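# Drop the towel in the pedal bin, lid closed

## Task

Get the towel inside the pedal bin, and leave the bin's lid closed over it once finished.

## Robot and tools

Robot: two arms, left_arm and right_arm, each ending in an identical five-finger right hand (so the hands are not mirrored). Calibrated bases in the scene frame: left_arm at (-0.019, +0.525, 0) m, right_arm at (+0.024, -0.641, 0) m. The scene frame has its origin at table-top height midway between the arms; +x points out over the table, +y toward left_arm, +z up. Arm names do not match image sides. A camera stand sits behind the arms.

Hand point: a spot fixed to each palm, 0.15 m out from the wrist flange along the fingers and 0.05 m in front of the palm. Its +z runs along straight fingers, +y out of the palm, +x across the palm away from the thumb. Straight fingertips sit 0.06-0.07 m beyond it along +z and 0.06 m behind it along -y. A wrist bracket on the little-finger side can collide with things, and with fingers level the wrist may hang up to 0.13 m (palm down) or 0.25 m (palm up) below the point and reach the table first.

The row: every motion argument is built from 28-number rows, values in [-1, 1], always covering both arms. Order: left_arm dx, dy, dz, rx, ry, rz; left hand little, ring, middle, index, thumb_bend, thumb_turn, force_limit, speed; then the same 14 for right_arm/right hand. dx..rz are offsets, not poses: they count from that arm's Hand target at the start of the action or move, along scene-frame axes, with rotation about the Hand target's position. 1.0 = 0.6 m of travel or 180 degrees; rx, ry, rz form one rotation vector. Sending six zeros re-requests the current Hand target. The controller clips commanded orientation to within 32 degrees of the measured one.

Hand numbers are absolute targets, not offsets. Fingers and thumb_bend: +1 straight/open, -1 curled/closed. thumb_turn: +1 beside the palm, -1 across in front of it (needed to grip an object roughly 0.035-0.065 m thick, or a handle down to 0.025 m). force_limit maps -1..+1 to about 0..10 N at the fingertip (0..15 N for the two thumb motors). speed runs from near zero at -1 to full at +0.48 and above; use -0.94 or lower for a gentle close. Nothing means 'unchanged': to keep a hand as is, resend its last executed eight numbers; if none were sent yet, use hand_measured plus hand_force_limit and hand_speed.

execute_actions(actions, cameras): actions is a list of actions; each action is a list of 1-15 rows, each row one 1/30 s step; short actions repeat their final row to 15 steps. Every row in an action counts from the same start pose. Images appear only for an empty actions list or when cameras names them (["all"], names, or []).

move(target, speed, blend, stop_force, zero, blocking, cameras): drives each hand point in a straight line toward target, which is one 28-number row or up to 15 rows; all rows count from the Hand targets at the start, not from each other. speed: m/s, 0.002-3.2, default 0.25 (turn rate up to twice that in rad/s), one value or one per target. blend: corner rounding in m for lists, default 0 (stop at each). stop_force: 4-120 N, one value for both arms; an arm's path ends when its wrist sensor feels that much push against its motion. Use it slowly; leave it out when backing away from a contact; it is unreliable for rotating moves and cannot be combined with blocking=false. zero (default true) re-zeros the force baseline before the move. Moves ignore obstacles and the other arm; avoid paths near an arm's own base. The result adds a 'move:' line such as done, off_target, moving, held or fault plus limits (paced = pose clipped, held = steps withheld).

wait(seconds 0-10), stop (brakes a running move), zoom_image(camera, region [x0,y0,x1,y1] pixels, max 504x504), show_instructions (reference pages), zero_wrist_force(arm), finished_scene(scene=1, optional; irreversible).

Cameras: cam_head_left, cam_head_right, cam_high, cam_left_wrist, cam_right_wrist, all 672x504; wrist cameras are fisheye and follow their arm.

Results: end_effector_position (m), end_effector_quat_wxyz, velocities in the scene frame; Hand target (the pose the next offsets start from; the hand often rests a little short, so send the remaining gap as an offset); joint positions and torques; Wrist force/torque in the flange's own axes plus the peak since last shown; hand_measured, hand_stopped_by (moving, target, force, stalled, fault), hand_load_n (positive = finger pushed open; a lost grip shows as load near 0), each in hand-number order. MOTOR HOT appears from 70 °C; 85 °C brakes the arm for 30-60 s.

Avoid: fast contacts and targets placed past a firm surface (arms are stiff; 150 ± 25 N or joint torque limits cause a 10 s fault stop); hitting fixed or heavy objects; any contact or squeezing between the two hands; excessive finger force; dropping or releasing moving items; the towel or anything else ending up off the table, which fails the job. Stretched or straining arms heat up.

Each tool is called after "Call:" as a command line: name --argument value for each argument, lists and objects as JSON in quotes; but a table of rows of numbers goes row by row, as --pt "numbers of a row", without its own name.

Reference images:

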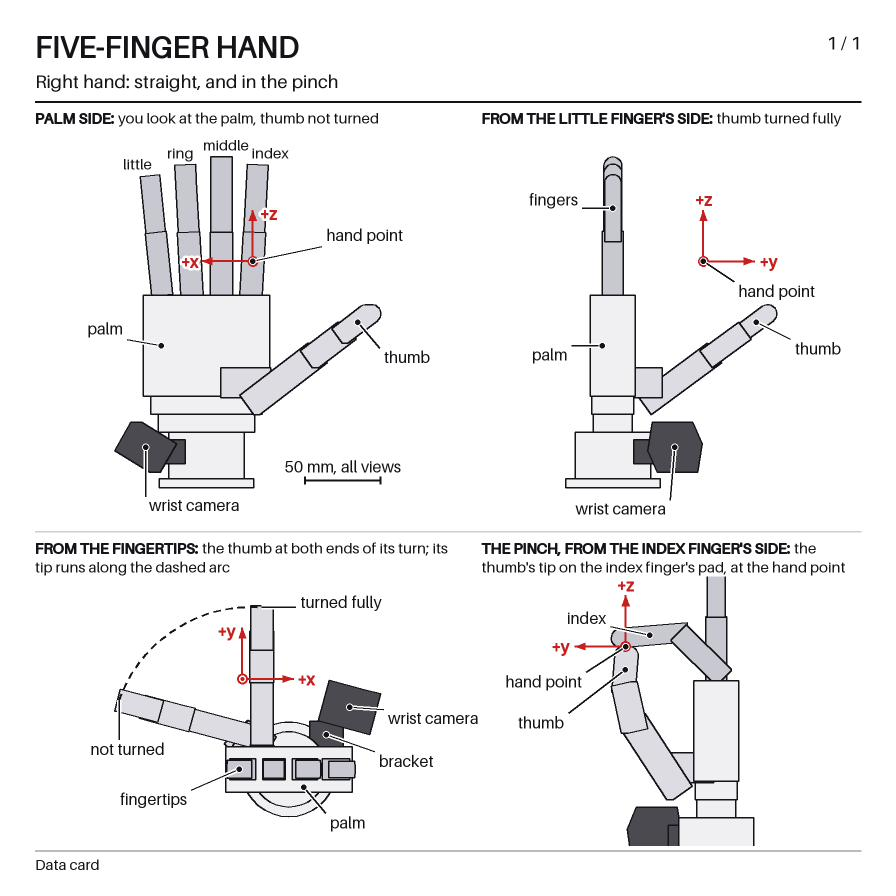

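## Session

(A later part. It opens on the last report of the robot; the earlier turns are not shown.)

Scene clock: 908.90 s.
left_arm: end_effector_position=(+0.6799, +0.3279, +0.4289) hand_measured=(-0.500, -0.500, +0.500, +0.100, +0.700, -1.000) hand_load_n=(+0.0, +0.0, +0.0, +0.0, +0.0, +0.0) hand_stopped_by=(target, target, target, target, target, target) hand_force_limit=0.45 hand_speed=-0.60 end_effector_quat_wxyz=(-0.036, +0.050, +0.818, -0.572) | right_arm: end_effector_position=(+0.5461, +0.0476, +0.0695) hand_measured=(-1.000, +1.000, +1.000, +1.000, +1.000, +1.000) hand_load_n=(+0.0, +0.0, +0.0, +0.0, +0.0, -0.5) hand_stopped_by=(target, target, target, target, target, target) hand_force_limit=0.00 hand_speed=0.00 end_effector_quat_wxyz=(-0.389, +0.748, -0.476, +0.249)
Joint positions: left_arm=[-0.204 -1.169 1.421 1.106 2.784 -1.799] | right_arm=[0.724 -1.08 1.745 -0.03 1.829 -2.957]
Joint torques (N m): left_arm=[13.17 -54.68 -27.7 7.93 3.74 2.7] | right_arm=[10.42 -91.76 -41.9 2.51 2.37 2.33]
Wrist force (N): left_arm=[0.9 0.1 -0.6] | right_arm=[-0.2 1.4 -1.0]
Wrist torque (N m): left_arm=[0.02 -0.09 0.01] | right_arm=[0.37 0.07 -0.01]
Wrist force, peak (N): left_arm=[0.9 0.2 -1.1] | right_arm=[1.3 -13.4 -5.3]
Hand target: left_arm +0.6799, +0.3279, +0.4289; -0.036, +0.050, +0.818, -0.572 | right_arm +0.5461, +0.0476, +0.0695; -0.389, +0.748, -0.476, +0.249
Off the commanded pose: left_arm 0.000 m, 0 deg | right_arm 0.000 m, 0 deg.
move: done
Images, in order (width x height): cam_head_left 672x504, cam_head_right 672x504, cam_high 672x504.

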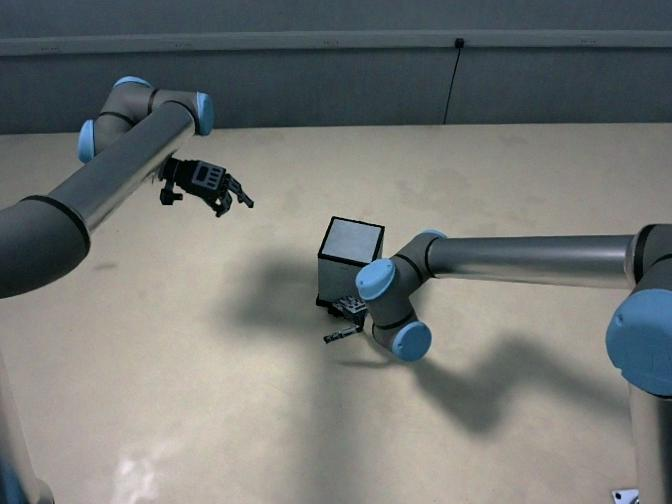

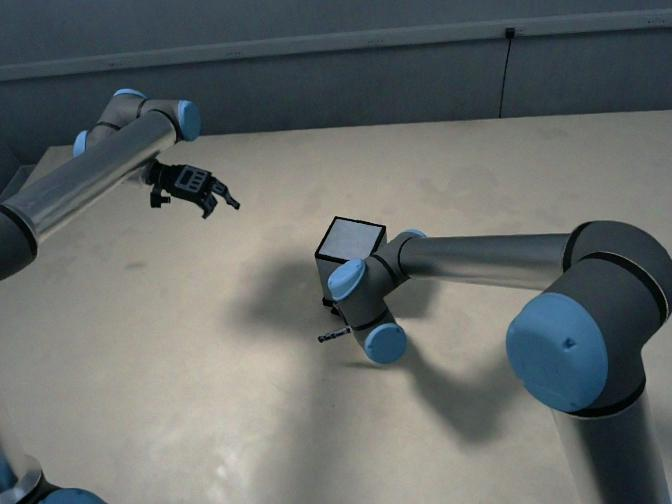

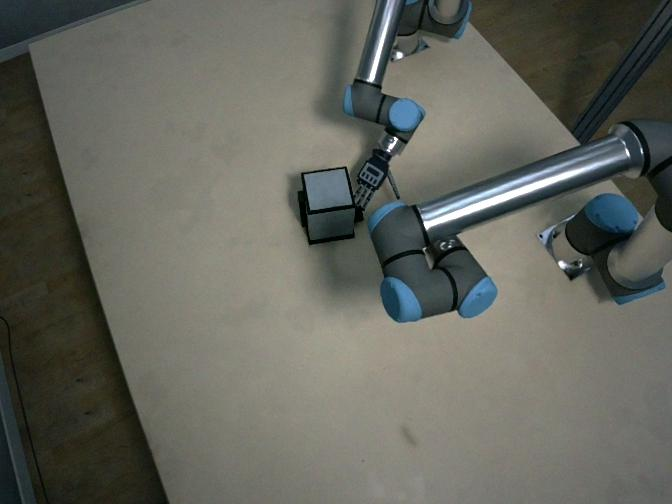

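Call:
move --pt "0 0 0 0 0 0 -0.5 -0.5 0.5 0.1 0.7 -1 0.45 -0.6 -0.15 -0.1 0.1 0 0 0 -1 1 1 1 1 1 0 0" --speed 0.12 --cameras '["cam_head_left", "cam_high"]'

Call:
zoom_image --camera "cam_head_left" --region '[270, 170, 430, 350]'

Scene clock: 913.03 s.
left_arm: end_effector_position=(+0.6799, +0.3279, +0.4289) hand_measured=(-0.500, -0.500, +0.500, +0.100, +0.700, -1.000) hand_load_n=(+0.0, +0.0, +0.0, +0.0, +0.0, +0.0) hand_stopped_by=(target, target, target, target, target, target) hand_force_limit=0.45 hand_speed=-0.60 end_effector_quat_wxyz=(-0.036, +0.050, +0.818, -0.572) | right_arm: end_effector_position=(+0.4561, -0.0124, +0.1294) hand_measured=(-1.000, +1.000, +1.000, +1.000, +1.000, +1.000) hand_load_n=(+0.0, +0.0, +0.0, +0.0, +0.0, +0.0) hand_stopped_by=(target, target, target, target, target, target) hand_force_limit=0.00 hand_speed=0.00 end_effector_quat_wxyz=(-0.389, +0.748, -0.476, +0.249)
Joint positions: left_arm=[-0.203 -1.169 1.421 1.106 2.784 -1.799] | right_arm=[0.755 -1.276 1.911 0.005 1.854 -2.938]
Joint torques (N m): left_arm=[14.51 -56.13 -30.62 7.74 3.63 2.28] | right_arm=[11.34 -75.36 -28.75 2.36 2 2.51]
Wrist force (N): left_arm=[0.7 0.4 -0.9] | right_arm=[-0.5 1.3 -1.1]
Wrist torque (N m): left_arm=[0.09 -0.06 0.01] | right_arm=[0.34 0.12 -0.02]
Wrist force, peak (N): left_arm=[0.7 0.6 -0.9] | right_arm=[-0.6 1.4 -1.9]
Hand target: left_arm +0.6799, +0.3279, +0.4289; -0.036, +0.050, +0.818, -0.572 | right_arm +0.4561, -0.0124, +0.1295; -0.389, +0.748, -0.476, +0.249
Off the commanded pose: left_arm 0.000 m, 0 deg | right_arm 0.000 m, 0 deg.
move: done
Images, in order (width x height): cam_head_left 672x504, cam_high 672x504.

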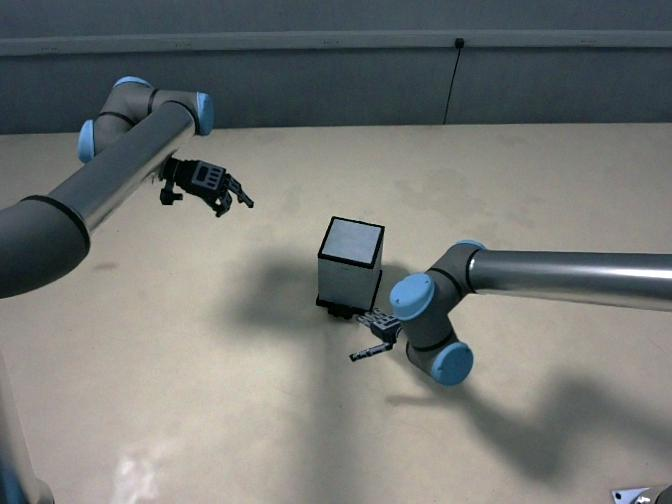

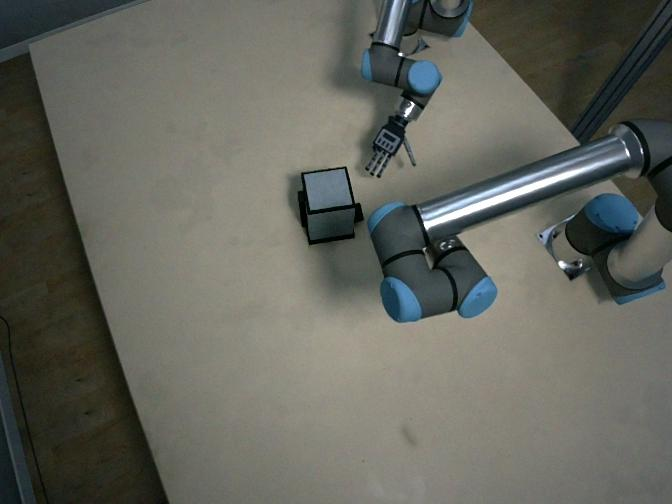

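Scaled by 2.800 from the camera's 672x504 image, which has a finer 960x720 frame.

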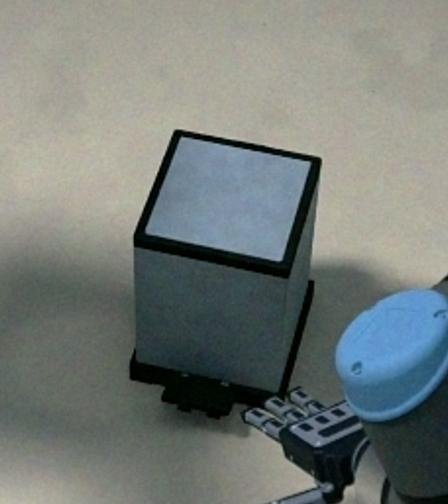

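The towel is fully inside the bin, the lid is shut, and both hands are clear of it.

Call:
finished_scene

The scene is finished: the task was done.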